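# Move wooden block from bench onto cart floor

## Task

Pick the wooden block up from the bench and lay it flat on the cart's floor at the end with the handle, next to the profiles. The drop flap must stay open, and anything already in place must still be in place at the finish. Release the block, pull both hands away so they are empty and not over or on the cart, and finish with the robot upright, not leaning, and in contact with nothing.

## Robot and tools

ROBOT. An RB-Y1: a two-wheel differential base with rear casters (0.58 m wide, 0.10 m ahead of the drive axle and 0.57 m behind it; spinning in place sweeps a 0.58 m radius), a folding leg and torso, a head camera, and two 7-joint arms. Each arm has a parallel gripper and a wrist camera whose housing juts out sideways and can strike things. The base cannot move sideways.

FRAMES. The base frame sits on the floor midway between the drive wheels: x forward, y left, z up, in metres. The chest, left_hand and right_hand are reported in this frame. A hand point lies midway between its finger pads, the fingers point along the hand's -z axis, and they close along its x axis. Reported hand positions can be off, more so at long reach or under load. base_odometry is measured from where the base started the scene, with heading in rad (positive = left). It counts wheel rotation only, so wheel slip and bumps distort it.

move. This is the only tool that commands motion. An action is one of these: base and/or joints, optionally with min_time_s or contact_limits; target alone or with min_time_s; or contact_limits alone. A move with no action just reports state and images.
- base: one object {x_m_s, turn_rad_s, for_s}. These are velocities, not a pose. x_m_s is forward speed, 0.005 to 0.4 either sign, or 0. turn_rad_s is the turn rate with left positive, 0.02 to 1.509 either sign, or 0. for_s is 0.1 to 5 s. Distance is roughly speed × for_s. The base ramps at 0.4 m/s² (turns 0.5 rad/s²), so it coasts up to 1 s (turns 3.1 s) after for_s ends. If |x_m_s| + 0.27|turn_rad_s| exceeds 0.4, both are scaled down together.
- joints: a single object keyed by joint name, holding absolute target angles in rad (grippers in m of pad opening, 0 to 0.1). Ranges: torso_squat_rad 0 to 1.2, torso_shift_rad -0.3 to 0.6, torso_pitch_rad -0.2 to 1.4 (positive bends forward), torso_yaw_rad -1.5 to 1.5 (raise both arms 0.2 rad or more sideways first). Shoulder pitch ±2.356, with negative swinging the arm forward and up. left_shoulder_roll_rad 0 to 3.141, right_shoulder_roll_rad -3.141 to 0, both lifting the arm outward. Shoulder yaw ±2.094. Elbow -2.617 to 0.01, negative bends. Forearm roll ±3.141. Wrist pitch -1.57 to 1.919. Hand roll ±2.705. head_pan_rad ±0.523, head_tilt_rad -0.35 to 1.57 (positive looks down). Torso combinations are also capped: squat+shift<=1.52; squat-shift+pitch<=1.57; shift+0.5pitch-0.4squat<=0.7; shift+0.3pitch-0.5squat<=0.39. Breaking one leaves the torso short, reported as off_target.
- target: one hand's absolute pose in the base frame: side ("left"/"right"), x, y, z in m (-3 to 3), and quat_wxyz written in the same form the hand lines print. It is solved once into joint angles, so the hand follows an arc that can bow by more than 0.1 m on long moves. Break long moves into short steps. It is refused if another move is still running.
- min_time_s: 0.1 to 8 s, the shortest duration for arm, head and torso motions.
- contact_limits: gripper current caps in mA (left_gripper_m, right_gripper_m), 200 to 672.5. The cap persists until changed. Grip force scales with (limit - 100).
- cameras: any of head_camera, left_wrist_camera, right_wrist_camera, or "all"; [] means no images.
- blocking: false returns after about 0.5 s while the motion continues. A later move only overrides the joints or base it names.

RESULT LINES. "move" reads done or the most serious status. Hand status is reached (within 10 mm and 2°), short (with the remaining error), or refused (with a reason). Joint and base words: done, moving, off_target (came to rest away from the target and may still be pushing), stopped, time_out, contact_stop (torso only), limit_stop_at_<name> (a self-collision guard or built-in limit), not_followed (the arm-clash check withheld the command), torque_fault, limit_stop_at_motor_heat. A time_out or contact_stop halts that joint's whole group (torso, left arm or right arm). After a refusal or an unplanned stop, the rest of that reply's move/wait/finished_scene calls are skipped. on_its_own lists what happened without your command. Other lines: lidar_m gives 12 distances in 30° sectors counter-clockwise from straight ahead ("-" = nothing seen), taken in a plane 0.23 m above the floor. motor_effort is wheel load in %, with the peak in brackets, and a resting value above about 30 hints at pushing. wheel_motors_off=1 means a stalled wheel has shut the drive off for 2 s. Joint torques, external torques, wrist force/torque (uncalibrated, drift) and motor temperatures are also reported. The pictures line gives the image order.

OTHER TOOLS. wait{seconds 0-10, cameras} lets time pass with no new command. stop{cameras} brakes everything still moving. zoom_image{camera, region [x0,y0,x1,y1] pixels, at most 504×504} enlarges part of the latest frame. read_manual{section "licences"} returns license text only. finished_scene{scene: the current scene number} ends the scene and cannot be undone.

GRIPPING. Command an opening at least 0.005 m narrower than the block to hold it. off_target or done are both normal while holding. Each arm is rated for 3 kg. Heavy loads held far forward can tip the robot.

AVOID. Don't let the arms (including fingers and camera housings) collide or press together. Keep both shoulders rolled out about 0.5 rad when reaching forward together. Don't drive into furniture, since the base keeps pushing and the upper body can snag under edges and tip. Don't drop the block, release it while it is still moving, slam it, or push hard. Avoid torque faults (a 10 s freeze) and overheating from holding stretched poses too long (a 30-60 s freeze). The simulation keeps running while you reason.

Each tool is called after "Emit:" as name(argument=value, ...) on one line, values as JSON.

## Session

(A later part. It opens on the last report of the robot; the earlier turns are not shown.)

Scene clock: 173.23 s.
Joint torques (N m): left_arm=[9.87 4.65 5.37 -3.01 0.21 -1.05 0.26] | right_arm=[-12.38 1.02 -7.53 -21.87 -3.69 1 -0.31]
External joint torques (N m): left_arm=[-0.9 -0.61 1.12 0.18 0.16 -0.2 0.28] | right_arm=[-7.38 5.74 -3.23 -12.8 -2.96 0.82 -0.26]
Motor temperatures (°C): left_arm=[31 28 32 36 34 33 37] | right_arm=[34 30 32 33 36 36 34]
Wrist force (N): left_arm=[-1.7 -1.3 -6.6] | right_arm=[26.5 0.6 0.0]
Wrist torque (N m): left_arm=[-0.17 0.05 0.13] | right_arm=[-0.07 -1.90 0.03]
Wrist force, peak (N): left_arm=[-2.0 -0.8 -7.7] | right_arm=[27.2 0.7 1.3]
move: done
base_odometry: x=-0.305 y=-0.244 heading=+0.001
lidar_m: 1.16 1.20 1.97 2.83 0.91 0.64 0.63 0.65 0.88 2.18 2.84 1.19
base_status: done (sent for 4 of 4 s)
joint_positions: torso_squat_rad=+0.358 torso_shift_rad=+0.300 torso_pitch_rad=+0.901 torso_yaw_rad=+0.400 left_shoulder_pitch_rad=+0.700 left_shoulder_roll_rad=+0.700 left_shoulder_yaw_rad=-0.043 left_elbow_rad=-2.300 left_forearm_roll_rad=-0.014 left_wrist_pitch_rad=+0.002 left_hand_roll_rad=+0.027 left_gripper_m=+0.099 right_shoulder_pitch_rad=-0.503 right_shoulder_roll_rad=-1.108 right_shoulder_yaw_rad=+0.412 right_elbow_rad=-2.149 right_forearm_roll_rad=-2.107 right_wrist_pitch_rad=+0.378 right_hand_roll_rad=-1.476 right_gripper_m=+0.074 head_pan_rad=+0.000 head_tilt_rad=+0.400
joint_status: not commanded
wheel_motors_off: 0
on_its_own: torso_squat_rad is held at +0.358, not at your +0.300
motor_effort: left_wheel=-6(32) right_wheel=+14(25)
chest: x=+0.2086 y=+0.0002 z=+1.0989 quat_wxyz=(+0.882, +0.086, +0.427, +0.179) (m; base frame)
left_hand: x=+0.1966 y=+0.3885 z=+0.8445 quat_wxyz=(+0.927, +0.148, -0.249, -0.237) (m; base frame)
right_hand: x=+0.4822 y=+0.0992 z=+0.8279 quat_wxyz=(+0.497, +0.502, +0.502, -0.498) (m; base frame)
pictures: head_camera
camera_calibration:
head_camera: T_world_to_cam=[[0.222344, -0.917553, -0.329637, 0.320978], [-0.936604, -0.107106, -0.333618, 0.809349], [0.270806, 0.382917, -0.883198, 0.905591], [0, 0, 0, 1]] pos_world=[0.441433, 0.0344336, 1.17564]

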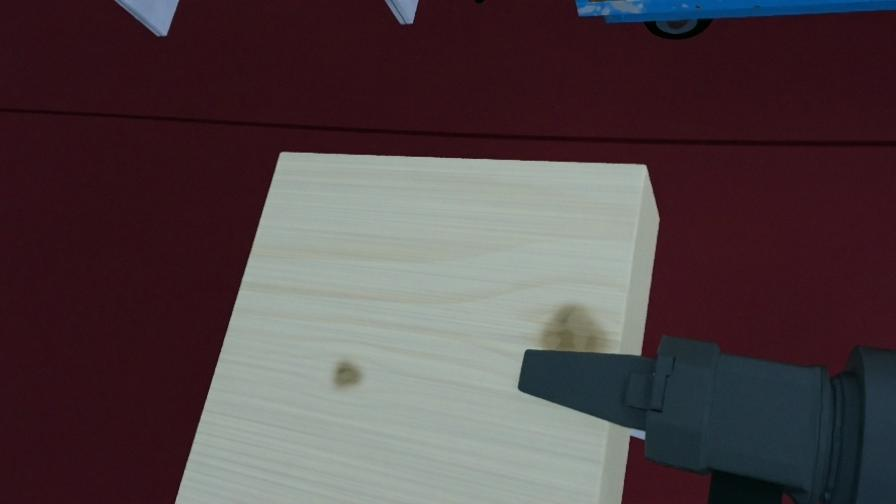

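Emit:
move(target={"side":"right","x":0.482,"y":0.03,"z":0.83,"quat_wxyz":[0.5,0.5,0.5,-0.5]}, min_time_s=2, cameras=[])

Emit:
move(base={"x_m_s":0.25,"for_s":2.2}, joints={"head_tilt_rad":0.15})

Scene clock: 179.07 s.
Joint torques (N m): left_arm=[10.12 4.35 5.05 -3.03 0.27 -1.06 0.3] | right_arm=[-7.25 -3.94 -8.38 -20.52 -5.08 2.82 0.1]
External joint torques (N m): left_arm=[-0.66 -0.92 0.8 0.16 0.22 -0.21 0.32] | right_arm=[-5.08 2.25 -3.84 -12.12 -4.09 2.25 0.15]
Motor temperatures (°C): left_arm=[31 28 32 36 34 32 37] | right_arm=[34 30 32 34 36 36 34]
Wrist force (N): left_arm=[-0.9 -0.7 -6.1] | right_arm=[26.3 0.4 0.1]
Wrist torque (N m): left_arm=[-0.15 0.11 0.11] | right_arm=[-0.06 -1.96 -0.01]
Wrist force, peak (N): left_arm=[-1.8 -1.6 -7.4] | right_arm=[27.5 0.4 -0.2]
move: done
base_odometry: x=-0.305 y=-0.244 heading=+0.001
lidar_m: 1.15 1.19 1.99 2.85 0.92 0.64 0.62 0.66 0.88 2.19 2.83 1.20
base_status: not commanded
joint_positions: torso_squat_rad=+0.358 torso_shift_rad=+0.300 torso_pitch_rad=+0.901 torso_yaw_rad=+0.400 left_shoulder_pitch_rad=+0.700 left_shoulder_roll_rad=+0.700 left_shoulder_yaw_rad=-0.043 left_elbow_rad=-2.300 left_forearm_roll_rad=-0.014 left_wrist_pitch_rad=+0.002 left_hand_roll_rad=+0.027 left_gripper_m=+0.099 right_shoulder_pitch_rad=-0.182 right_shoulder_roll_rad=-1.183 right_shoulder_yaw_rad=+0.091 right_elbow_rad=-2.203 right_forearm_roll_rad=-2.349 right_wrist_pitch_rad=+0.537 right_hand_roll_rad=-1.272 right_gripper_m=+0.074 head_pan_rad=+0.000 head_tilt_rad=+0.400
joint_status: all done
wheel_motors_off: 0
on_its_own: torso_squat_rad is held at +0.358, not at your +0.300
motor_effort: left_wheel=-7(8) right_wheel=+14(16)
chest: x=+0.2086 y=+0.0002 z=+1.0989 quat_wxyz=(+0.882, +0.086, +0.427, +0.179) (m; base frame)
left_hand: x=+0.1966 y=+0.3885 z=+0.8445 quat_wxyz=(+0.927, +0.148, -0.249, -0.237) (m; base frame)
right_hand: x=+0.4822 y=+0.0295 z=+0.8283 quat_wxyz=(+0.501, +0.498, +0.498, -0.503) (m; base frame)
right_hand_status: reached (checked arc, planned for 2.0 s): 2 mm and 0.5 deg off.
pictures: none
No camera images: "cameras" was empty.

Scene clock: 182.20 s.
Joint torques (N m): left_arm=[9.92 4.05 5.5 -3.03 0.22 -1.06 0.26] | right_arm=[-8.85 -3.07 -7.56 -20.16 -4.98 2.82 -0.03]
External joint torques (N m): left_arm=[-0.85 -1.22 1.25 0.16 0.17 -0.21 0.28] | right_arm=[-6.68 3.12 -3.02 -11.76 -3.99 2.24 0.02]
Motor temperatures (°C): left_arm=[31 28 32 36 34 32 37] | right_arm=[34 30 32 34 36 36 34]
Wrist force (N): left_arm=[-1.3 -2.1 -7.0] | right_arm=[26.2 0.3 -0.2]
Wrist torque (N m): left_arm=[-0.03 0.09 0.10] | right_arm=[-0.03 -1.83 0.02]
Wrist force, peak (N): left_arm=[-2.1 -1.5 -7.5] | right_arm=[27.9 2.0 -0.3]
move: done
base_odometry: x=+0.245 y=-0.243 heading=+0.000
lidar_m: 0.59 0.62 1.08 4.80 1.75 1.24 1.17 1.22 1.63 4.09 0.89 0.62
base_status: done (sent for 2.2 of 2.2 s)
joint_positions: torso_squat_rad=+0.358 torso_shift_rad=+0.300 torso_pitch_rad=+0.901 torso_yaw_rad=+0.400 left_shoulder_pitch_rad=+0.700 left_shoulder_roll_rad=+0.700 left_shoulder_yaw_rad=-0.043 left_elbow_rad=-2.300 left_forearm_roll_rad=-0.014 left_wrist_pitch_rad=+0.002 left_hand_roll_rad=+0.027 left_gripper_m=+0.099 right_shoulder_pitch_rad=-0.181 right_shoulder_roll_rad=-1.183 right_shoulder_yaw_rad=+0.091 right_elbow_rad=-2.203 right_forearm_roll_rad=-2.349 right_wrist_pitch_rad=+0.537 right_hand_roll_rad=-1.272 right_gripper_m=+0.074 head_pan_rad=+0.000 head_tilt_rad=+0.150
joint_status: all done
wheel_motors_off: 0
on_its_own: torso_squat_rad is held at +0.358, not at your +0.300
motor_effort: left_wheel=-5(22) right_wheel=+3(44)
chest: x=+0.2086 y=+0.0002 z=+1.0989 quat_wxyz=(+0.882, +0.086, +0.427, +0.179) (m; base frame)
left_hand: x=+0.1966 y=+0.3885 z=+0.8446 quat_wxyz=(+0.927, +0.148, -0.249, -0.237) (m; base frame)
right_hand: x=+0.4822 y=+0.0294 z=+0.8283 quat_wxyz=(+0.501, +0.498, +0.498, -0.503) (m; base frame)
pictures: head_camera, left_wrist_camera, right_wrist_camera
camera_calibration:
head_camera: T_world_to_cam=[[0.228813, -0.914712, -0.333088, 0.322661], [-0.839706, -0.0123561, -0.5429, 1.02452], [0.492482, 0.403918, -0.770916, 0.686122], [0, 0, 0, 1]] pos_world=[0.448564, 0.0306636, 1.19263]
left_wrist_camera: T_world_to_cam=[[0.777822, -0.488784, 0.395074, -0.297276], [-0.547924, -0.835299, 0.0453249, 0.422967], [0.307851, -0.251725, -0.91753, 0.884712], [0, 0, 0, 1]] pos_world=[0.190622, 0.430704, 0.910026]
right_wrist_camera: T_world_to_cam=[[-0.0269939, 0.0341227, 0.999053, -0.816687], [0.860006, -0.508665, 0.0406104, -0.406289], [0.509569, 0.860288, -0.0156149, -0.185866], [0, 0, 0, 1]] pos_world=[0.422077, -0.0188988, 0.829511]

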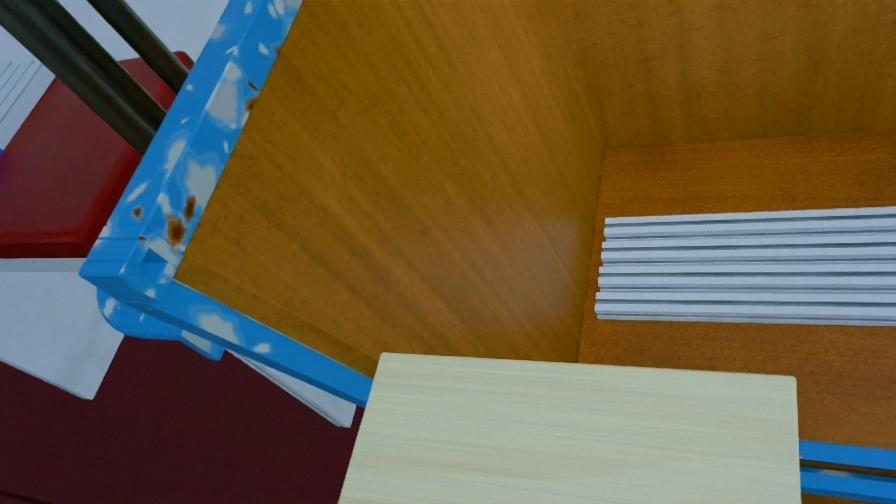

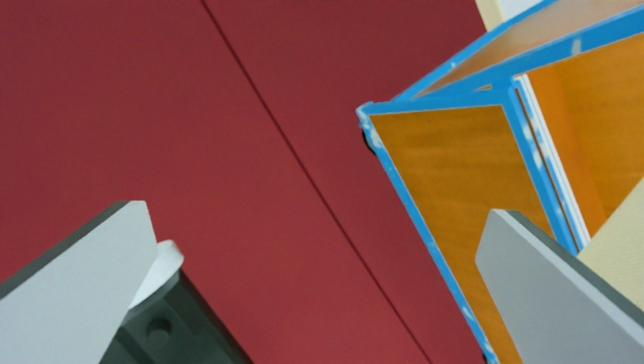

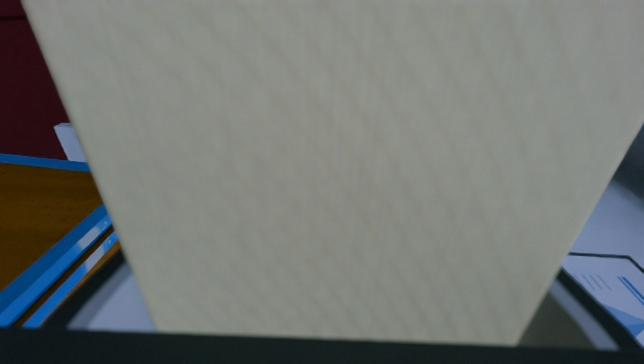

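Emit:
move(target={"side":"right","x":0.545,"y":0.0,"z":0.83,"quat_wxyz":[0.5255,0.4731,0.4731,-0.5255]}, min_time_s=2, cameras=[])

Emit:
move(base={"x_m_s":0.15,"for_s":2.2}, cameras=["head_camera"])

Scene clock: 195.13 s.
Joint torques (N m): left_arm=[9.77 4.38 5.42 -3.11 0.33 -1.11 0.23] | right_arm=[-13.26 -8.19 -12.51 -16.07 -5.74 1.77 -0.33]
External joint torques (N m): left_arm=[-1 -0.88 1.16 0.07 0.28 -0.26 0.24] | right_arm=[-8.79 0.75 -5.79 -9.15 -4.66 1.45 -0.28]
Motor temperatures (°C): left_arm=[31 28 32 35 34 32 37] | right_arm=[34 30 32 34 36 36 34]
Wrist force (N): left_arm=[-0.8 -1.3 -6.8] | right_arm=[26.5 1.0 -2.9]
Wrist torque (N m): left_arm=[-0.14 0.13 0.09] | right_arm=[-0.04 -1.84 0.02]
Wrist force, peak (N): left_arm=[-1.9 -1.3 -7.3] | right_arm=[27.1 0.3 -2.3]
move: done
base_odometry: x=+0.245 y=-0.243 heading=+0.000
lidar_m: 0.59 0.62 1.08 4.81 1.73 1.24 1.17 1.23 1.62 4.10 0.89 0.63
base_status: not commanded
joint_positions: torso_squat_rad=+0.358 torso_shift_rad=+0.300 torso_pitch_rad=+0.901 torso_yaw_rad=+0.400 left_shoulder_pitch_rad=+0.700 left_shoulder_roll_rad=+0.700 left_shoulder_yaw_rad=-0.043 left_elbow_rad=-2.300 left_forearm_roll_rad=-0.014 left_wrist_pitch_rad=+0.002 left_hand_roll_rad=+0.027 left_gripper_m=+0.099 right_shoulder_pitch_rad=-0.240 right_shoulder_roll_rad=-1.344 right_shoulder_yaw_rad=-0.030 right_elbow_rad=-2.105 right_forearm_roll_rad=-2.409 right_wrist_pitch_rad=+0.597 right_hand_roll_rad=-1.408 right_gripper_m=+0.074 head_pan_rad=+0.000 head_tilt_rad=+0.150
joint_status: all done
wheel_motors_off: 0
on_its_own: torso_squat_rad is held at +0.358, not at your +0.300
motor_effort: left_wheel=-3(5) right_wheel=+4(5)
chest: x=+0.2086 y=+0.0002 z=+1.0989 quat_wxyz=(+0.882, +0.086, +0.427, +0.179) (m; base frame)
left_hand: x=+0.1966 y=+0.3885 z=+0.8446 quat_wxyz=(+0.927, +0.148, -0.249, -0.237) (m; base frame)
right_hand: x=+0.5448 y=+0.0002 z=+0.8284 quat_wxyz=(+0.525, +0.472, +0.472, -0.528) (m; base frame)
right_hand_status: reached (checked arc, planned for 2.0 s): 2 mm and 0.3 deg off.
pictures: none
No camera images: "cameras" was empty.

Scene clock: 198.10 s.
Joint torques (N m): left_arm=[5.94 3.44 8.63 -7.65 0.38 -3.38 0.36] | right_arm=[-12.13 -6.83 -11.59 -16.86 -5.41 1.7 -0.36]
External joint torques (N m): left_arm=[-4.86 -1.83 4.38 -4.48 0.33 -2.54 0.38] | right_arm=[-7.64 2.12 -4.86 -9.94 -4.34 1.38 -0.31]
Motor temperatures (°C): left_arm=[31 28 32 36 34 32 37] | right_arm=[34 30 32 34 36 36 34]
Wrist force (N): left_arm=[-10.7 -6.5 -5.1] | right_arm=[26.3 0.8 -2.8]
Wrist torque (N m): left_arm=[-0.24 0.25 -0.12] | right_arm=[0.00 -1.80 0.00]
Wrist force, peak (N): left_arm=[-38.4 -17.8 2.3] | right_arm=[28.2 2.1 -2.9]
move: done
base_odometry: x=+0.575 y=-0.243 heading=+0.000
lidar_m: 0.27 0.29 0.41 1.57 2.22 1.57 1.49 1.56 2.09 4.78 0.43 0.30
base_status: done (sent for 2.2 of 2.2 s)
joint_positions: torso_squat_rad=+0.358 torso_shift_rad=+0.300 torso_pitch_rad=+0.901 torso_yaw_rad=+0.400 left_shoulder_pitch_rad=+0.701 left_shoulder_roll_rad=+0.700 left_shoulder_yaw_rad=-0.044 left_elbow_rad=-2.299 left_forearm_roll_rad=-0.014 left_wrist_pitch_rad=+0.003 left_hand_roll_rad=+0.027 left_gripper_m=+0.099 right_shoulder_pitch_rad=-0.240 right_shoulder_roll_rad=-1.344 right_shoulder_yaw_rad=-0.030 right_elbow_rad=-2.105 right_forearm_roll_rad=-2.409 right_wrist_pitch_rad=+0.597 right_hand_roll_rad=-1.408 right_gripper_m=+0.074 head_pan_rad=+0.000 head_tilt_rad=+0.150
joint_status: not commanded
wheel_motors_off: 0
on_its_own: torso_squat_rad is held at +0.358, not at your +0.300
motor_effort: left_wheel=+3(20) right_wheel=+3(26)
chest: x=+0.2086 y=+0.0002 z=+1.0989 quat_wxyz=(+0.882, +0.086, +0.427, +0.179) (m; base frame)
left_hand: x=+0.1954 y=+0.3886 z=+0.8442 quat_wxyz=(+0.928, +0.147, -0.248, -0.237) (m; base frame)
right_hand: x=+0.5450 y=+0.0003 z=+0.8284 quat_wxyz=(+0.525, +0.472, +0.472, -0.528) (m; base frame)
pictures: head_camera
camera_calibration:
head_camera: T_world_to_cam=[[0.228864, -0.91467, -0.333167, 0.322767], [-0.839815, -0.0124453, -0.54273, 1.0244], [0.492273, 0.40401, -0.771001, 0.686148], [0, 0, 0, 1]] pos_world=[0.448664, 0.0307631, 1.19253]

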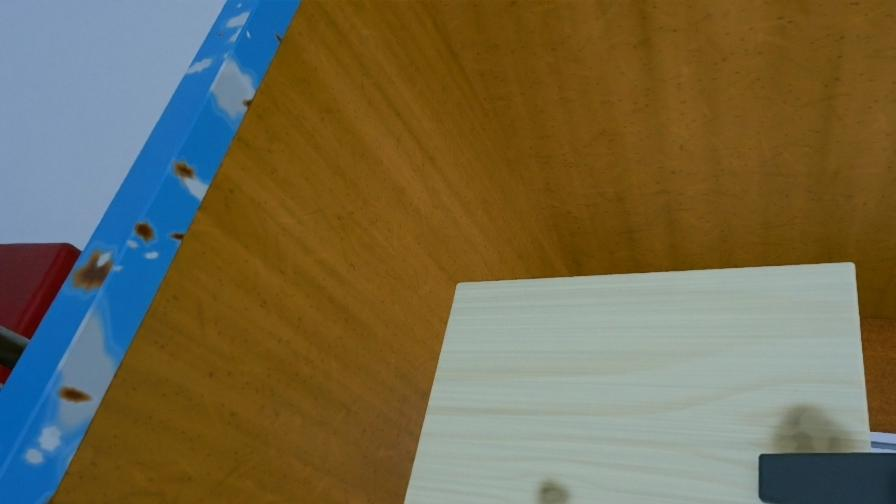

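Emit:
move(joints={"left_shoulder_pitch_rad":1.4,"left_shoulder_roll_rad":0.7}, cameras=["head_camera","left_wrist_camera"])

Scene clock: 201.00 s.
Joint torques (N m): left_arm=[11.28 2.05 3.71 2.56 0.22 -0.13 0.22] | right_arm=[-12.29 -7.31 -11.51 -16.73 -5.54 1.6 -0.43]
External joint torques (N m): left_arm=[-1.98 -1.19 1.27 -0.37 0.2 -0.37 0.21] | right_arm=[-7.81 1.64 -4.79 -9.81 -4.46 1.28 -0.38]
Motor temperatures (°C): left_arm=[31 28 32 36 34 33 37] | right_arm=[34 30 32 34 36 36 34]
Wrist force (N): left_arm=[1.9 -0.4 -7.5] | right_arm=[26.4 0.6 -2.8]
Wrist torque (N m): left_arm=[-0.20 0.25 0.04] | right_arm=[-0.07 -1.88 0.00]
Wrist force, peak (N): left_arm=[-11.5 -7.0 -6.6] | right_arm=[27.3 0.6 -3.2]
move: done
base_odometry: x=+0.575 y=-0.243 heading=+0.000
lidar_m: 0.28 0.29 0.41 1.56 2.22 1.58 1.50 1.56 2.08 4.79 0.42 0.30
base_status: not commanded
joint_positions: torso_squat_rad=+0.358 torso_shift_rad=+0.300 torso_pitch_rad=+0.901 torso_yaw_rad=+0.400 left_shoulder_pitch_rad=+1.400 left_shoulder_roll_rad=+0.700 left_shoulder_yaw_rad=-0.043 left_elbow_rad=-2.300 left_forearm_roll_rad=-0.014 left_wrist_pitch_rad=+0.002 left_hand_roll_rad=+0.027 left_gripper_m=+0.099 right_shoulder_pitch_rad=-0.240 right_shoulder_roll_rad=-1.344 right_shoulder_yaw_rad=-0.030 right_elbow_rad=-2.105 right_forearm_roll_rad=-2.409 right_wrist_pitch_rad=+0.597 right_hand_roll_rad=-1.408 right_gripper_m=+0.074 head_pan_rad=+0.000 head_tilt_rad=+0.150
joint_status: all done
wheel_motors_off: 0
on_its_own: torso_squat_rad is held at +0.358, not at your +0.300
motor_effort: left_wheel=-3(3) right_wheel=+4(5)
chest: x=+0.2086 y=+0.0001 z=+1.0989 quat_wxyz=(+0.882, +0.086, +0.427, +0.179) (m; base frame)
left_hand: x=-0.0654 y=+0.3424 z=+0.9459 quat_wxyz=(+0.984, +0.124, +0.070, -0.111) (m; base frame)
right_hand: x=+0.5450 y=+0.0002 z=+0.8284 quat_wxyz=(+0.525, +0.472, +0.472, -0.528) (m; base frame)
pictures: head_camera, left_wrist_camera
camera_calibration:
head_camera: T_world_to_cam=[[0.228804, -0.91468, -0.33318, 0.322774], [-0.839787, -0.012359, -0.542776, 1.02441], [0.492349, 0.403989, -0.770964, 0.686237], [0, 0, 0, 1]] pos_world=[0.448564, 0.0306634, 1.19263]
left_wrist_camera: T_world_to_cam=[[0.970423, -0.173555, -0.167802, 0.281089], [-0.131921, -0.963371, 0.233482, 0.129394], [-0.202177, -0.20444, -0.957773, 1.03519], [0, 0, 0, 1]] pos_world=[-0.0464132, 0.385073, 1.00844]

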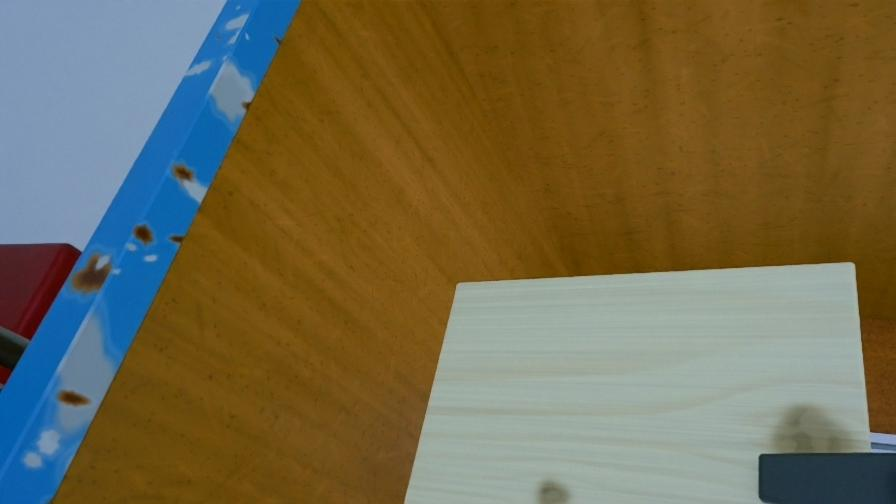

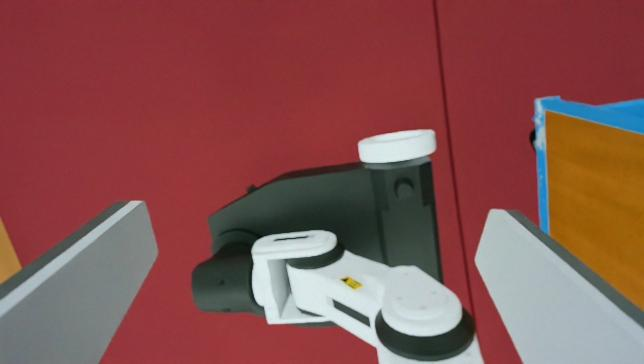

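Emit:
move(joints={"torso_squat_rad":0.75,"torso_shift_rad":0.37,"head_tilt_rad":0.3})

Scene clock: 204.17 s.
Joint torques (N m): left_arm=[11.99 2 3.81 2.75 0.14 -0.15 0.31] | right_arm=[-12.48 -7.03 -11.92 -16.56 -5.46 1.67 -0.4]
External joint torques (N m): left_arm=[-1.26 -1.25 1.38 -0.19 0.12 -0.39 0.3] | right_arm=[-8 1.91 -5.19 -9.64 -4.38 1.36 -0.35]
Motor temperatures (°C): left_arm=[31 28 32 36 34 32 37] | right_arm=[34 30 32 34 36 36 34]
Wrist force (N): left_arm=[1.7 -0.4 -8.1] | right_arm=[26.1 0.5 -2.9]
Wrist torque (N m): left_arm=[-0.17 0.21 0.07] | right_arm=[-0.09 -1.88 0.00]
Wrist force, peak (N): left_arm=[1.8 0.5 -8.2] | right_arm=[27.6 0.0 -3.2]
move: done
base_odometry: x=+0.575 y=-0.243 heading=+0.000
lidar_m: 0.28 0.30 0.40 1.58 2.22 1.57 1.50 1.57 2.06 4.79 0.41 0.29
base_status: not commanded
joint_positions: torso_squat_rad=+0.750 torso_shift_rad=+0.370 torso_pitch_rad=+0.901 torso_yaw_rad=+0.400 left_shoulder_pitch_rad=+1.400 left_shoulder_roll_rad=+0.700 left_shoulder_yaw_rad=-0.043 left_elbow_rad=-2.300 left_forearm_roll_rad=-0.014 left_wrist_pitch_rad=+0.002 left_hand_roll_rad=+0.027 left_gripper_m=+0.099 right_shoulder_pitch_rad=-0.240 right_shoulder_roll_rad=-1.344 right_shoulder_yaw_rad=-0.030 right_elbow_rad=-2.105 right_forearm_roll_rad=-2.409 right_wrist_pitch_rad=+0.597 right_hand_roll_rad=-1.408 right_gripper_m=+0.074 head_pan_rad=+0.000 head_tilt_rad=+0.300
joint_status: all done
wheel_motors_off: 0
motor_effort: left_wheel=-3(4) right_wheel=+4(6)
chest: x=+0.2000 y=+0.0001 z=+0.9501 quat_wxyz=(+0.882, +0.086, +0.427, +0.179) (m; base frame)
left_hand: x=-0.0740 y=+0.3424 z=+0.7971 quat_wxyz=(+0.984, +0.124, +0.070, -0.111) (m; base frame)
right_hand: x=+0.5364 y=+0.0001 z=+0.6797 quat_wxyz=(+0.525, +0.472, +0.472, -0.528) (m; base frame)
pictures: head_camera, left_wrist_camera, right_wrist_camera
camera_calibration:
head_camera: T_world_to_cam=[[0.224796, -0.916348, -0.331319, 0.274611], [-0.904523, -0.0697929, -0.420676, 0.831615], [0.362362, 0.394252, -0.844547, 0.701743], [0, 0, 0, 1]] pos_world=[0.436198, 0.0330165, 1.03348]
left_wrist_camera: T_world_to_cam=[[0.97047, -0.173585, -0.1675, 0.264123], [-0.13202, -0.963362, 0.23346, 0.163025], [-0.201888, -0.204453, -0.957831, 0.891028], [0, 0, 0, 1]] pos_world=[-0.054913, 0.385073, 0.859635]
right_wrist_camera: T_world_to_cam=[[-0.0262217, 0.134524, 0.990563, -0.660468], [0.860439, -0.501386, 0.0908681, -0.496181], [0.508879, 0.854702, -0.102602, -0.131194], [0, 0, 0, 1]] pos_world=[0.476376, -0.0477981, 0.685862]

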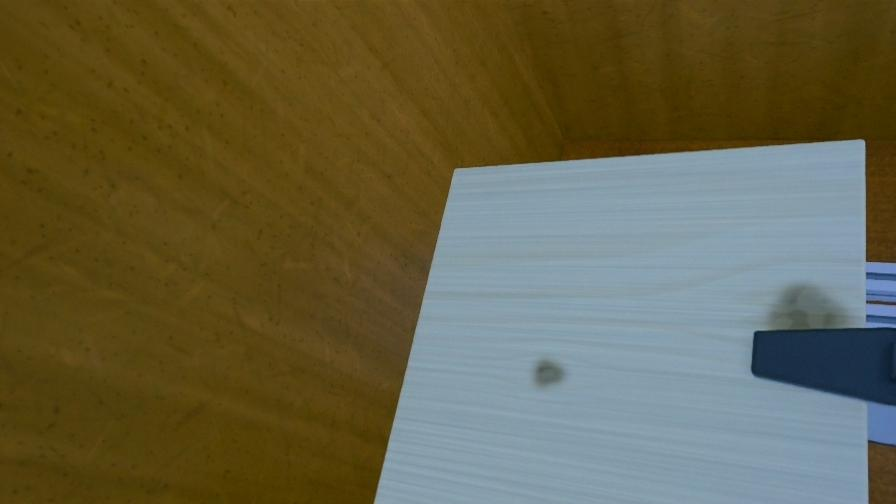

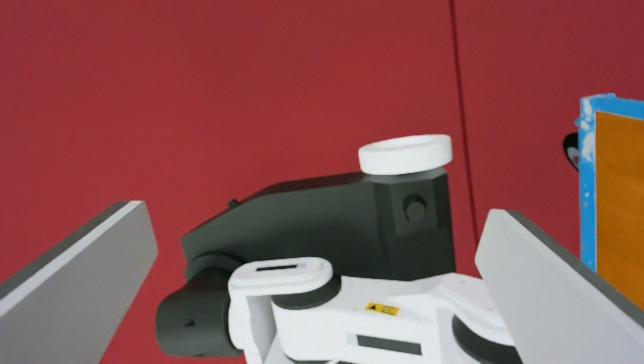

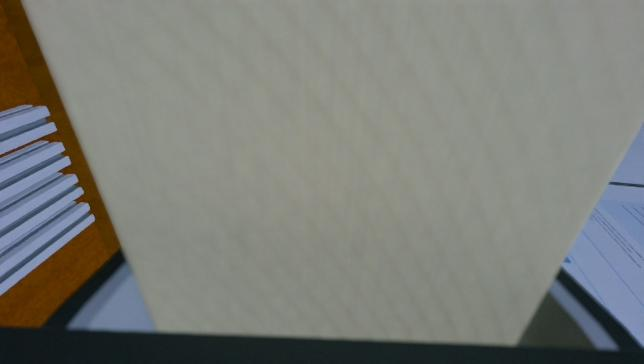

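Emit:
move(joints={"torso_squat_rad":1.0,"torso_shift_rad":0.4,"head_tilt_rad":0.5,"head_pan_rad":-0.35})

Scene clock: 217.03 s.
Joint torques (N m): left_arm=[12.12 2.54 3.8 2.64 0.06 0 0.21] | right_arm=[-12.99 35.64 -7.85 -16.05 -5.45 1.37 -0.2]
External joint torques (N m): left_arm=[-1.2 -0.67 1.39 -0.14 0.04 -0.21 0.2] | right_arm=[-8.31 44.88 -0.9 -9.35 -4.38 1.1 -0.15]
External joint torques when the fault began: right_arm=[-16.97 66.3 -2.13 -7.36 -3.88 0.44 -0.31]
Motor temperatures (°C): left_arm=[31 28 32 35 34 32 37] | right_arm=[34 31 32 34 37 36 34]
Wrist force (N): left_arm=[1.5 0.2 -7.3] | right_arm=[25.9 0.0 -3.6]
Wrist torque (N m): left_arm=[-0.25 0.19 0.06] | right_arm=[-0.12 -1.92 0.05]
Wrist force, peak (N): left_arm=[-0.4 -0.4 -9.0] | right_arm=[37.7 -1.3 -4.5]
move: done
TORQUE FAULT: right_shoulder_roll_rad reached its load limit. The robot stopped for 10 seconds, dropped its targets and accepts commands again. The stop added 9.4 s to the call.
base_odometry: x=+0.575 y=-0.243 heading=+0.001
lidar_m: 0.28 0.28 0.39 1.56 2.22 1.58 1.50 1.56 2.07 4.75 0.42 0.29
base_status: not commanded
joint_positions: torso_squat_rad=+0.991 torso_shift_rad=+0.394 torso_pitch_rad=+0.888 torso_yaw_rad=+0.395 left_shoulder_pitch_rad=+1.400 left_shoulder_roll_rad=+0.700 left_shoulder_yaw_rad=-0.043 left_elbow_rad=-2.300 left_forearm_roll_rad=-0.014 left_wrist_pitch_rad=+0.002 left_hand_roll_rad=+0.027 left_gripper_m=+0.099 right_shoulder_pitch_rad=-0.236 right_shoulder_roll_rad=-1.365 right_shoulder_yaw_rad=-0.030 right_elbow_rad=-2.102 right_forearm_roll_rad=-2.408 right_wrist_pitch_rad=+0.597 right_hand_roll_rad=-1.408 right_gripper_m=+0.074 head_pan_rad=-0.350 head_tilt_rad=+0.500
joint_status: all done
wheel_motors_off: 0
motor_effort: left_wheel=+2(27) right_wheel=-33(60)
chest: x=+0.1594 y=+0.0013 z=+0.8296 quat_wxyz=(+0.885, +0.083, +0.422, +0.177) (m; base frame)
left_hand: x=-0.1120 y=+0.3431 z=+0.6709 quat_wxyz=(+0.984, +0.122, +0.063, -0.111) (m; base frame)
right_hand: x=+0.4993 y=-0.0029 z=+0.5608 quat_wxyz=(+0.538, +0.469, +0.462, -0.526) (m; base frame)
pictures: head_camera, left_wrist_camera, right_wrist_camera
camera_calibration:
head_camera: T_world_to_cam=[[0.00906422, -0.998388, -0.056031, 0.0591001], [-0.971599, 0.00445685, -0.236591, 0.592091], [0.23646, 0.0565842, -0.969992, 0.778975], [0, 0, 0, 1]] pos_world=[0.390543, 0.0122883, 0.898994]
left_wrist_camera: T_world_to_cam=[[0.97232, -0.175859, -0.153845, 0.27195], [-0.136371, -0.961766, 0.237506, 0.184301], [-0.18973, -0.209951, -0.959126, 0.766801], [0, 0, 0, 1]] pos_world=[-0.0938041, 0.38607, 0.733525]
right_wrist_camera: T_world_to_cam=[[-0.047049, 0.158924, 0.986169, -0.530275], [0.862549, -0.491452, 0.12035, -0.472525], [0.503782, 0.856281, -0.113958, -0.113059], [0, 0, 0, 1]] pos_world=[0.439584, -0.0511398, 0.566925]

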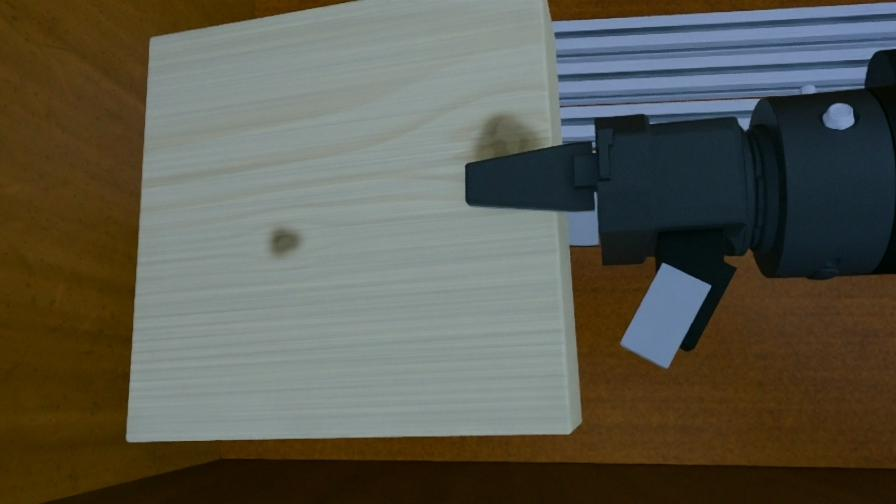

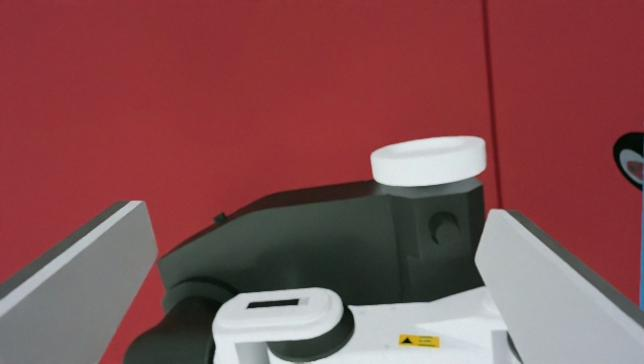

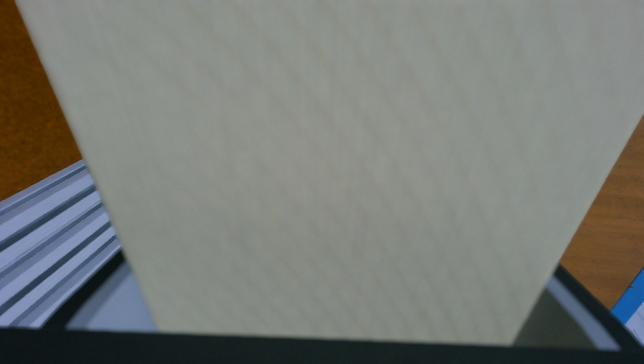

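Emit:
move(joints={"torso_squat_rad":0.72,"torso_shift_rad":0.37,"head_pan_rad":-0.35}, cameras=[])

Emit:
move(target={"side":"right","x":0.53,"y":0.0,"z":0.80,"quat_wxyz":[0.5255,0.4731,0.4731,-0.5255]}, min_time_s=2, cameras=[])

Emit:
move(joints={"torso_squat_rad":0.75,"torso_shift_rad":0.42,"torso_pitch_rad":1.1,"torso_yaw_rad":0.4,"head_tilt_rad":0.3})

Scene clock: 228.77 s.
Joint torques (N m): left_arm=[12.13 2.56 3.21 2.77 0.05 0.05 0.2] | right_arm=[-12.48 -4.66 -10.15 -16.32 -5.52 1.47 -0.08]
External joint torques (N m): left_arm=[-1.15 -0.68 0.78 -0.07 0.03 -0.17 0.19] | right_arm=[-7.89 4.45 -3.3 -9.52 -4.45 1.17 -0.03]
Motor temperatures (°C): left_arm=[31 28 31 35 34 32 37] | right_arm=[34 32 32 34 37 36 34]
Wrist force (N): left_arm=[1.8 -0.2 -7.0] | right_arm=[26.4 0.4 -3.4]
Wrist torque (N m): left_arm=[-0.20 0.24 0.08] | right_arm=[-0.03 -1.86 0.00]
Wrist force, peak (N): left_arm=[2.0 -0.1 -8.4] | right_arm=[28.3 -0.6 -3.4]
move: done
base_odometry: x=+0.575 y=-0.243 heading=+0.000
lidar_m: 0.27 0.29 0.40 1.55 2.21 1.58 1.50 1.56 2.08 4.77 0.42 0.30
base_status: not commanded
joint_positions: torso_squat_rad=+0.720 torso_shift_rad=+0.370 torso_pitch_rad=+0.892 torso_yaw_rad=+0.396 left_shoulder_pitch_rad=+1.400 left_shoulder_roll_rad=+0.700 left_shoulder_yaw_rad=-0.043 left_elbow_rad=-2.300 left_forearm_roll_rad=-0.014 left_wrist_pitch_rad=+0.002 left_hand_roll_rad=+0.027 left_gripper_m=+0.099 right_shoulder_pitch_rad=-0.237 right_shoulder_roll_rad=-1.355 right_shoulder_yaw_rad=-0.029 right_elbow_rad=-2.102 right_forearm_roll_rad=-2.408 right_wrist_pitch_rad=+0.597 right_hand_roll_rad=-1.408 right_gripper_m=+0.074 head_pan_rad=-0.350 head_tilt_rad=+0.500
joint_status: all done
wheel_motors_off: 0
motor_effort: left_wheel=-4(4) right_wheel=+0(33)
chest: x=+0.2033 y=+0.0002 z=+0.9654 quat_wxyz=(+0.885, +0.085, +0.423, +0.178) (m; base frame)
left_hand: x=-0.0684 y=+0.3426 z=+0.8089 quat_wxyz=(+0.984, +0.123, +0.065, -0.112) (m; base frame)
right_hand: x=+0.5420 y=-0.0028 z=+0.6956 quat_wxyz=(+0.532, +0.470, +0.466, -0.528) (m; base frame)
pictures: none
No camera images: "cameras" was empty.

Scene clock: 231.10 s.
Joint torques (N m): left_arm=[12.53 2.56 3.76 2.62 -0.04 0 0.22] | right_arm=[-10.52 -6.95 -13.48 -13.1 -3.93 -1.5 -0.34]
External joint torques (N m): left_arm=[-0.76 -0.68 1.33 -0.21 -0.06 -0.22 0.21] | right_arm=[-6.15 0.82 -6.16 -7.84 -3.13 -1.2 -0.29]
Motor temperatures (°C): left_arm=[31 28 31 35 34 32 37] | right_arm=[34 32 32 34 37 36 34]
Wrist force (N): left_arm=[1.6 0.0 -7.4] | right_arm=[26.7 0.4 -2.9]
Wrist torque (N m): left_arm=[-0.24 0.22 0.05] | right_arm=[0.01 -1.86 0.03]
Wrist force, peak (N): left_arm=[2.2 -0.7 -8.1] | right_arm=[27.4 1.3 -3.4]
move: done
base_odometry: x=+0.575 y=-0.243 heading=+0.000
lidar_m: 0.27 0.28 0.40 1.55 2.21 1.58 1.50 1.56 2.09 4.74 0.41 0.30
base_status: not commanded
joint_positions: torso_squat_rad=+0.720 torso_shift_rad=+0.370 torso_pitch_rad=+0.892 torso_yaw_rad=+0.396 left_shoulder_pitch_rad=+1.400 left_shoulder_roll_rad=+0.700 left_shoulder_yaw_rad=-0.043 left_elbow_rad=-2.300 left_forearm_roll_rad=-0.014 left_wrist_pitch_rad=+0.002 left_hand_roll_rad=+0.027 left_gripper_m=+0.099 right_shoulder_pitch_rad=+0.030 right_shoulder_roll_rad=-1.505 right_shoulder_yaw_rad=-0.450 right_elbow_rad=-2.413 right_forearm_roll_rad=-2.399 right_wrist_pitch_rad=+0.455 right_hand_roll_rad=-1.731 right_gripper_m=+0.074 head_pan_rad=-0.350 head_tilt_rad=+0.500
joint_status: all done
wheel_motors_off: 0
motor_effort: left_wheel=-4(4) right_wheel=+4(5)
chest: x=+0.2033 y=+0.0002 z=+0.9654 quat_wxyz=(+0.885, +0.085, +0.423, +0.178) (m; base frame)
left_hand: x=-0.0684 y=+0.3426 z=+0.8089 quat_wxyz=(+0.984, +0.123, +0.065, -0.112) (m; base frame)
right_hand: x=+0.5302 y=+0.0000 z=+0.7986 quat_wxyz=(+0.525, +0.472, +0.474, -0.525) (m; base frame)
right_hand_status: reached (checked arc, planned for 2.0 s): 1 mm and 0.1 deg off.
pictures: none
No camera images: "cameras" was empty.

Scene clock: 232.63 s.
Joint torques (N m): left_arm=[11.86 1.64 3.04 4.94 0.05 0.4 0.29] | right_arm=[-9.5 -4.64 -11.51 -16.27 -4.28 0.58 -0.26]
External joint torques (N m): left_arm=[-0.97 -0.91 1.19 0.04 0.04 -0.22 0.27] | right_arm=[-6.49 1.2 -5.34 -9.6 -3.44 0.48 -0.21]
Motor temperatures (°C): left_arm=[31 28 31 35 34 32 37] | right_arm=[34 32 32 34 37 36 34]
Wrist force (N): left_arm=[3.0 0.0 -6.8] | right_arm=[25.8 6.0 -2.8]
Wrist torque (N m): left_arm=[-0.19 0.31 0.05] | right_arm=[0.35 -1.87 0.03]
Wrist force, peak (N): left_arm=[3.6 -0.3 -7.6] | right_arm=[27.7 5.6 -3.1]
move: done
base_odometry: x=+0.575 y=-0.243 heading=+0.000
lidar_m: 0.27 0.29 0.41 1.57 2.21 1.58 1.50 1.57 2.08 4.77 0.41 0.29
base_status: not commanded
joint_positions: torso_squat_rad=+0.750 torso_shift_rad=+0.420 torso_pitch_rad=+1.101 torso_yaw_rad=+0.400 left_shoulder_pitch_rad=+1.400 left_shoulder_roll_rad=+0.700 left_shoulder_yaw_rad=-0.043 left_elbow_rad=-2.300 left_forearm_roll_rad=-0.014 left_wrist_pitch_rad=+0.002 left_hand_roll_rad=+0.027 left_gripper_m=+0.099 right_shoulder_pitch_rad=+0.030 right_shoulder_roll_rad=-1.505 right_shoulder_yaw_rad=-0.451 right_elbow_rad=-2.413 right_forearm_roll_rad=-2.399 right_wrist_pitch_rad=+0.455 right_hand_roll_rad=-1.731 right_gripper_m=+0.074 head_pan_rad=-0.350 head_tilt_rad=+0.300
joint_status: all done
wheel_motors_off: 0
motor_effort: left_wheel=-4(5) right_wheel=+3(6)
chest: x=+0.2570 y=+0.0001 z=+0.8882 quat_wxyz=(+0.835, +0.104, +0.513, +0.169) (m; base frame)
left_hand: x=-0.0419 y=+0.3425 z=+0.7926 quat_wxyz=(+0.972, +0.112, +0.168, -0.123) (m; base frame)
right_hand: x=+0.5423 y=+0.0011 z=+0.6571 quat_wxyz=(+0.473, +0.415, +0.527, -0.571) (m; base frame)
pictures: head_camera, left_wrist_camera, right_wrist_camera
camera_calibration:
head_camera: T_world_to_cam=[[0.00126398, -0.997719, -0.0674876, 0.0720368], [-0.974547, 0.0139004, -0.223752, 0.699687], [0.22418, 0.0660527, -0.972307, 0.778978], [0, 0, 0, 1]] pos_world=[0.507155, 0.010693, 0.918823]
left_wrist_camera: T_world_to_cam=[[0.917851, -0.17364, -0.356931, 0.380255], [-0.0830664, -0.963354, 0.255047, 0.153344], [-0.388137, -0.204446, -0.898639, 0.838465], [0, 0, 0, 1]] pos_world=[-0.0108407, 0.385174, 0.850092]
right_wrist_camera: T_world_to_cam=[[0.178849, 0.12761, 0.975566, -0.739391], [0.862437, -0.497542, -0.0930277, -0.378966], [0.473514, 0.858002, -0.199041, -0.0548659], [0, 0, 0, 1]] pos_world=[0.485053, -0.0471225, 0.67515]

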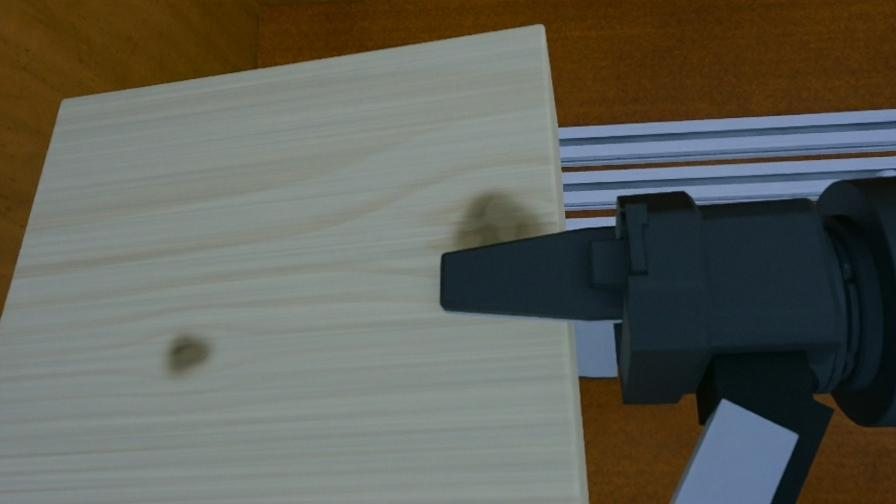

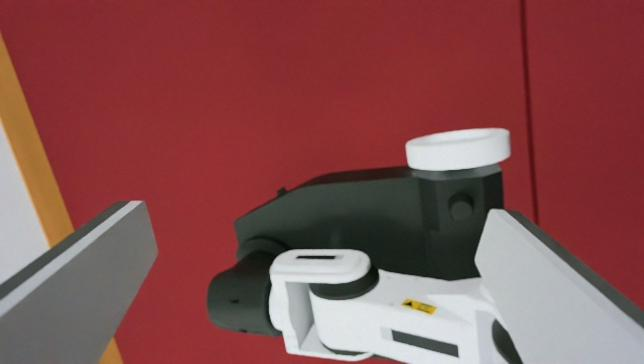

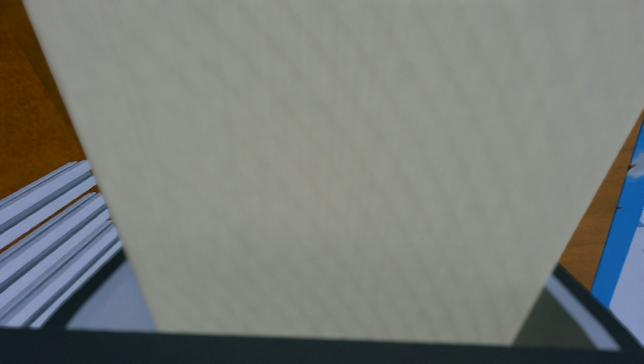

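Emit:
move(target={"side":"right","x":0.50,"y":0.0,"z":0.62,"quat_wxyz":[0.5255,0.4731,0.4731,-0.5255]}, min_time_s=2, cameras=["head_camera"])

Scene clock: 237.13 s.
Joint torques (N m): left_arm=[11.88 1.9 3.12 4.84 0.17 0.44 0.32] | right_arm=[-4.7 -0.63 -5.39 -20.07 -4.23 1.57 0.1]
External joint torques (N m): left_arm=[-0.96 -0.65 1.27 -0.06 0.16 -0.17 0.29] | right_arm=[-4.37 3.79 -0.98 -12 -3.37 1.29 0.15]
Motor temperatures (°C): left_arm=[31 28 31 35 34 32 37] | right_arm=[34 32 32 34 36 36 34]
Wrist force (N): left_arm=[2.3 1.1 -7.3] | right_arm=[26.4 0.7 -3.3]
Wrist torque (N m): left_arm=[-0.32 0.20 0.09] | right_arm=[-0.07 -1.85 0.04]
Wrist force, peak (N): left_arm=[3.2 0.1 -7.9] | right_arm=[26.4 6.3 -2.7]
move: done
base_odometry: x=+0.575 y=-0.243 heading=+0.000
lidar_m: 0.28 0.28 0.41 1.57 2.21 1.58 1.49 1.57 2.07 4.75 0.41 0.29
base_status: not commanded
joint_positions: torso_squat_rad=+0.750 torso_shift_rad=+0.420 torso_pitch_rad=+1.101 torso_yaw_rad=+0.400 left_shoulder_pitch_rad=+1.400 left_shoulder_roll_rad=+0.700 left_shoulder_yaw_rad=-0.043 left_elbow_rad=-2.300 left_forearm_roll_rad=-0.014 left_wrist_pitch_rad=+0.002 left_hand_roll_rad=+0.027 left_gripper_m=+0.099 right_shoulder_pitch_rad=+0.057 right_shoulder_roll_rad=-1.335 right_shoulder_yaw_rad=-0.288 right_elbow_rad=-2.425 right_forearm_roll_rad=-2.243 right_wrist_pitch_rad=+0.465 right_hand_roll_rad=-1.424 right_gripper_m=+0.074 head_pan_rad=-0.350 head_tilt_rad=+0.300
joint_status: all done
wheel_motors_off: 0
motor_effort: left_wheel=-4(5) right_wheel=+3(5)
chest: x=+0.2570 y=+0.0001 z=+0.8882 quat_wxyz=(+0.835, +0.104, +0.513, +0.169) (m; base frame)
left_hand: x=-0.0419 y=+0.3425 z=+0.7926 quat_wxyz=(+0.972, +0.112, +0.168, -0.123) (m; base frame)
right_hand: x=+0.5003 y=-0.0004 z=+0.6186 quat_wxyz=(+0.526, +0.472, +0.472, -0.527) (m; base frame)
right_hand_status: reached (checked arc, planned for 2.0 s): 1 mm and 0.2 deg off.
pictures: head_camera
camera_calibration:
head_camera: T_world_to_cam=[[0.00126398, -0.997719, -0.0674876, 0.0720368], [-0.974547, 0.0139004, -0.223752, 0.699687], [0.22418, 0.0660527, -0.972307, 0.778978], [0, 0, 0, 1]] pos_world=[0.507155, 0.010693, 0.918823]

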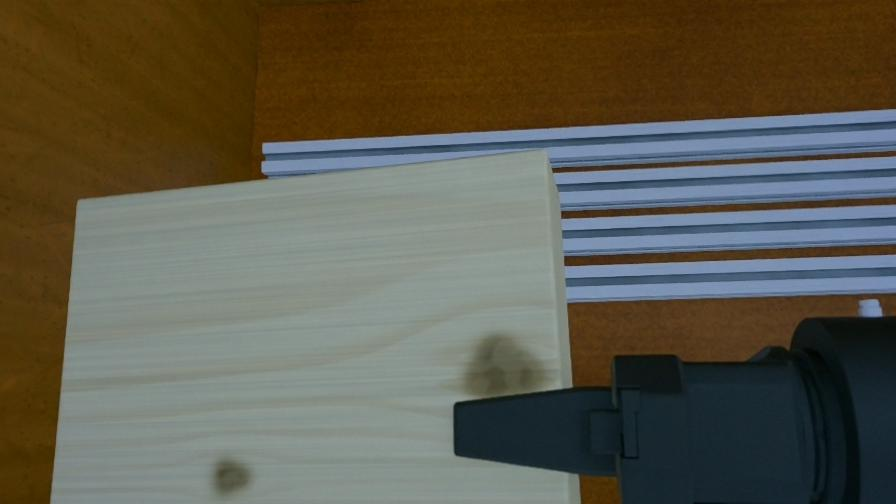

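Emit:
move(target={"side":"right","x":0.49,"y":0.0,"z":0.53,"quat_wxyz":[0.5255,0.4731,0.4731,-0.5255]}, min_time_s=2, cameras=["head_camera"])

Scene clock: 241.87 s.
Joint torques (N m): left_arm=[11.71 1.87 2.68 4.64 0.19 0.4 0.35] | right_arm=[-6.31 -0.27 -3.42 -19.32 -5.52 3.96 0.09]
External joint torques (N m): left_arm=[-1.13 -0.68 0.83 -0.26 0.18 -0.22 0.32] | right_arm=[-6.7 4.51 0 -11.09 -4.43 3.16 0.14]
Motor temperatures (°C): left_arm=[31 28 31 35 34 32 37] | right_arm=[34 31 32 34 36 36 34]
Wrist force (N): left_arm=[3.4 0.6 -7.1] | right_arm=[26.1 1.2 -3.1]
Wrist torque (N m): left_arm=[-0.24 0.33 0.09] | right_arm=[-0.12 -1.89 0.04]
Wrist force, peak (N): left_arm=[3.3 0.4 -8.0] | right_arm=[27.3 1.6 -3.8]
move: done
base_odometry: x=+0.575 y=-0.243 heading=+0.000
lidar_m: 0.28 0.29 0.40 1.57 2.23 1.56 1.50 1.57 2.08 4.77 0.40 0.29
base_status: not commanded
joint_positions: torso_squat_rad=+0.750 torso_shift_rad=+0.420 torso_pitch_rad=+1.101 torso_yaw_rad=+0.400 left_shoulder_pitch_rad=+1.400 left_shoulder_roll_rad=+0.700 left_shoulder_yaw_rad=-0.043 left_elbow_rad=-2.300 left_forearm_roll_rad=-0.014 left_wrist_pitch_rad=+0.002 left_hand_roll_rad=+0.027 left_gripper_m=+0.099 right_shoulder_pitch_rad=-0.147 right_shoulder_roll_rad=-1.174 right_shoulder_yaw_rad=-0.022 right_elbow_rad=-2.100 right_forearm_roll_rad=-2.281 right_wrist_pitch_rad=+0.634 right_hand_roll_rad=-1.139 right_gripper_m=+0.074 head_pan_rad=-0.350 head_tilt_rad=+0.300
joint_status: all done
wheel_motors_off: 0
motor_effort: left_wheel=-4(5) right_wheel=+4(5)
chest: x=+0.2570 y=+0.0001 z=+0.8882 quat_wxyz=(+0.835, +0.104, +0.513, +0.169) (m; base frame)
left_hand: x=-0.0419 y=+0.3425 z=+0.7926 quat_wxyz=(+0.972, +0.112, +0.168, -0.123) (m; base frame)
right_hand: x=+0.4896 y=-0.0007 z=+0.5289 quat_wxyz=(+0.527, +0.471, +0.471, -0.528) (m; base frame)
right_hand_status: reached (checked arc, planned for 2.0 s): 1 mm and 0.4 deg off.
pictures: head_camera
camera_calibration:
head_camera: T_world_to_cam=[[0.00126398, -0.997719, -0.0674876, 0.0720368], [-0.974547, 0.0139004, -0.223752, 0.699687], [0.22418, 0.0660527, -0.972307, 0.778978], [0, 0, 0, 1]] pos_world=[0.507155, 0.010693, 0.918823]

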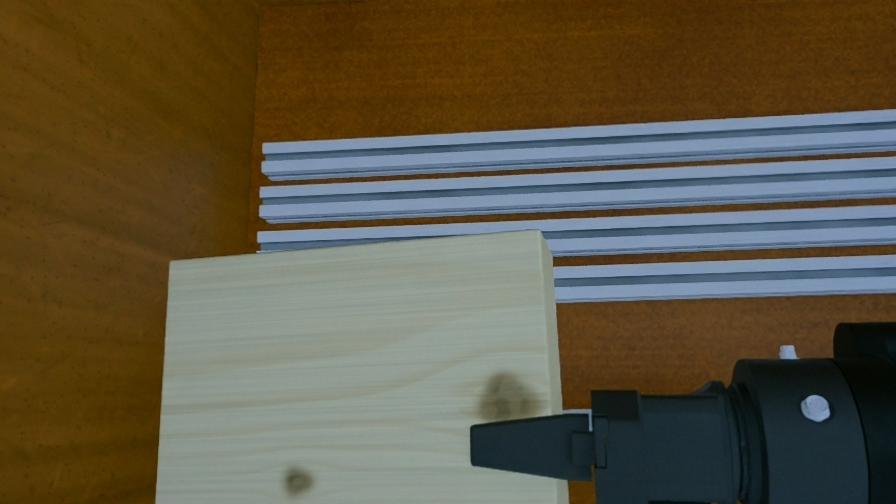

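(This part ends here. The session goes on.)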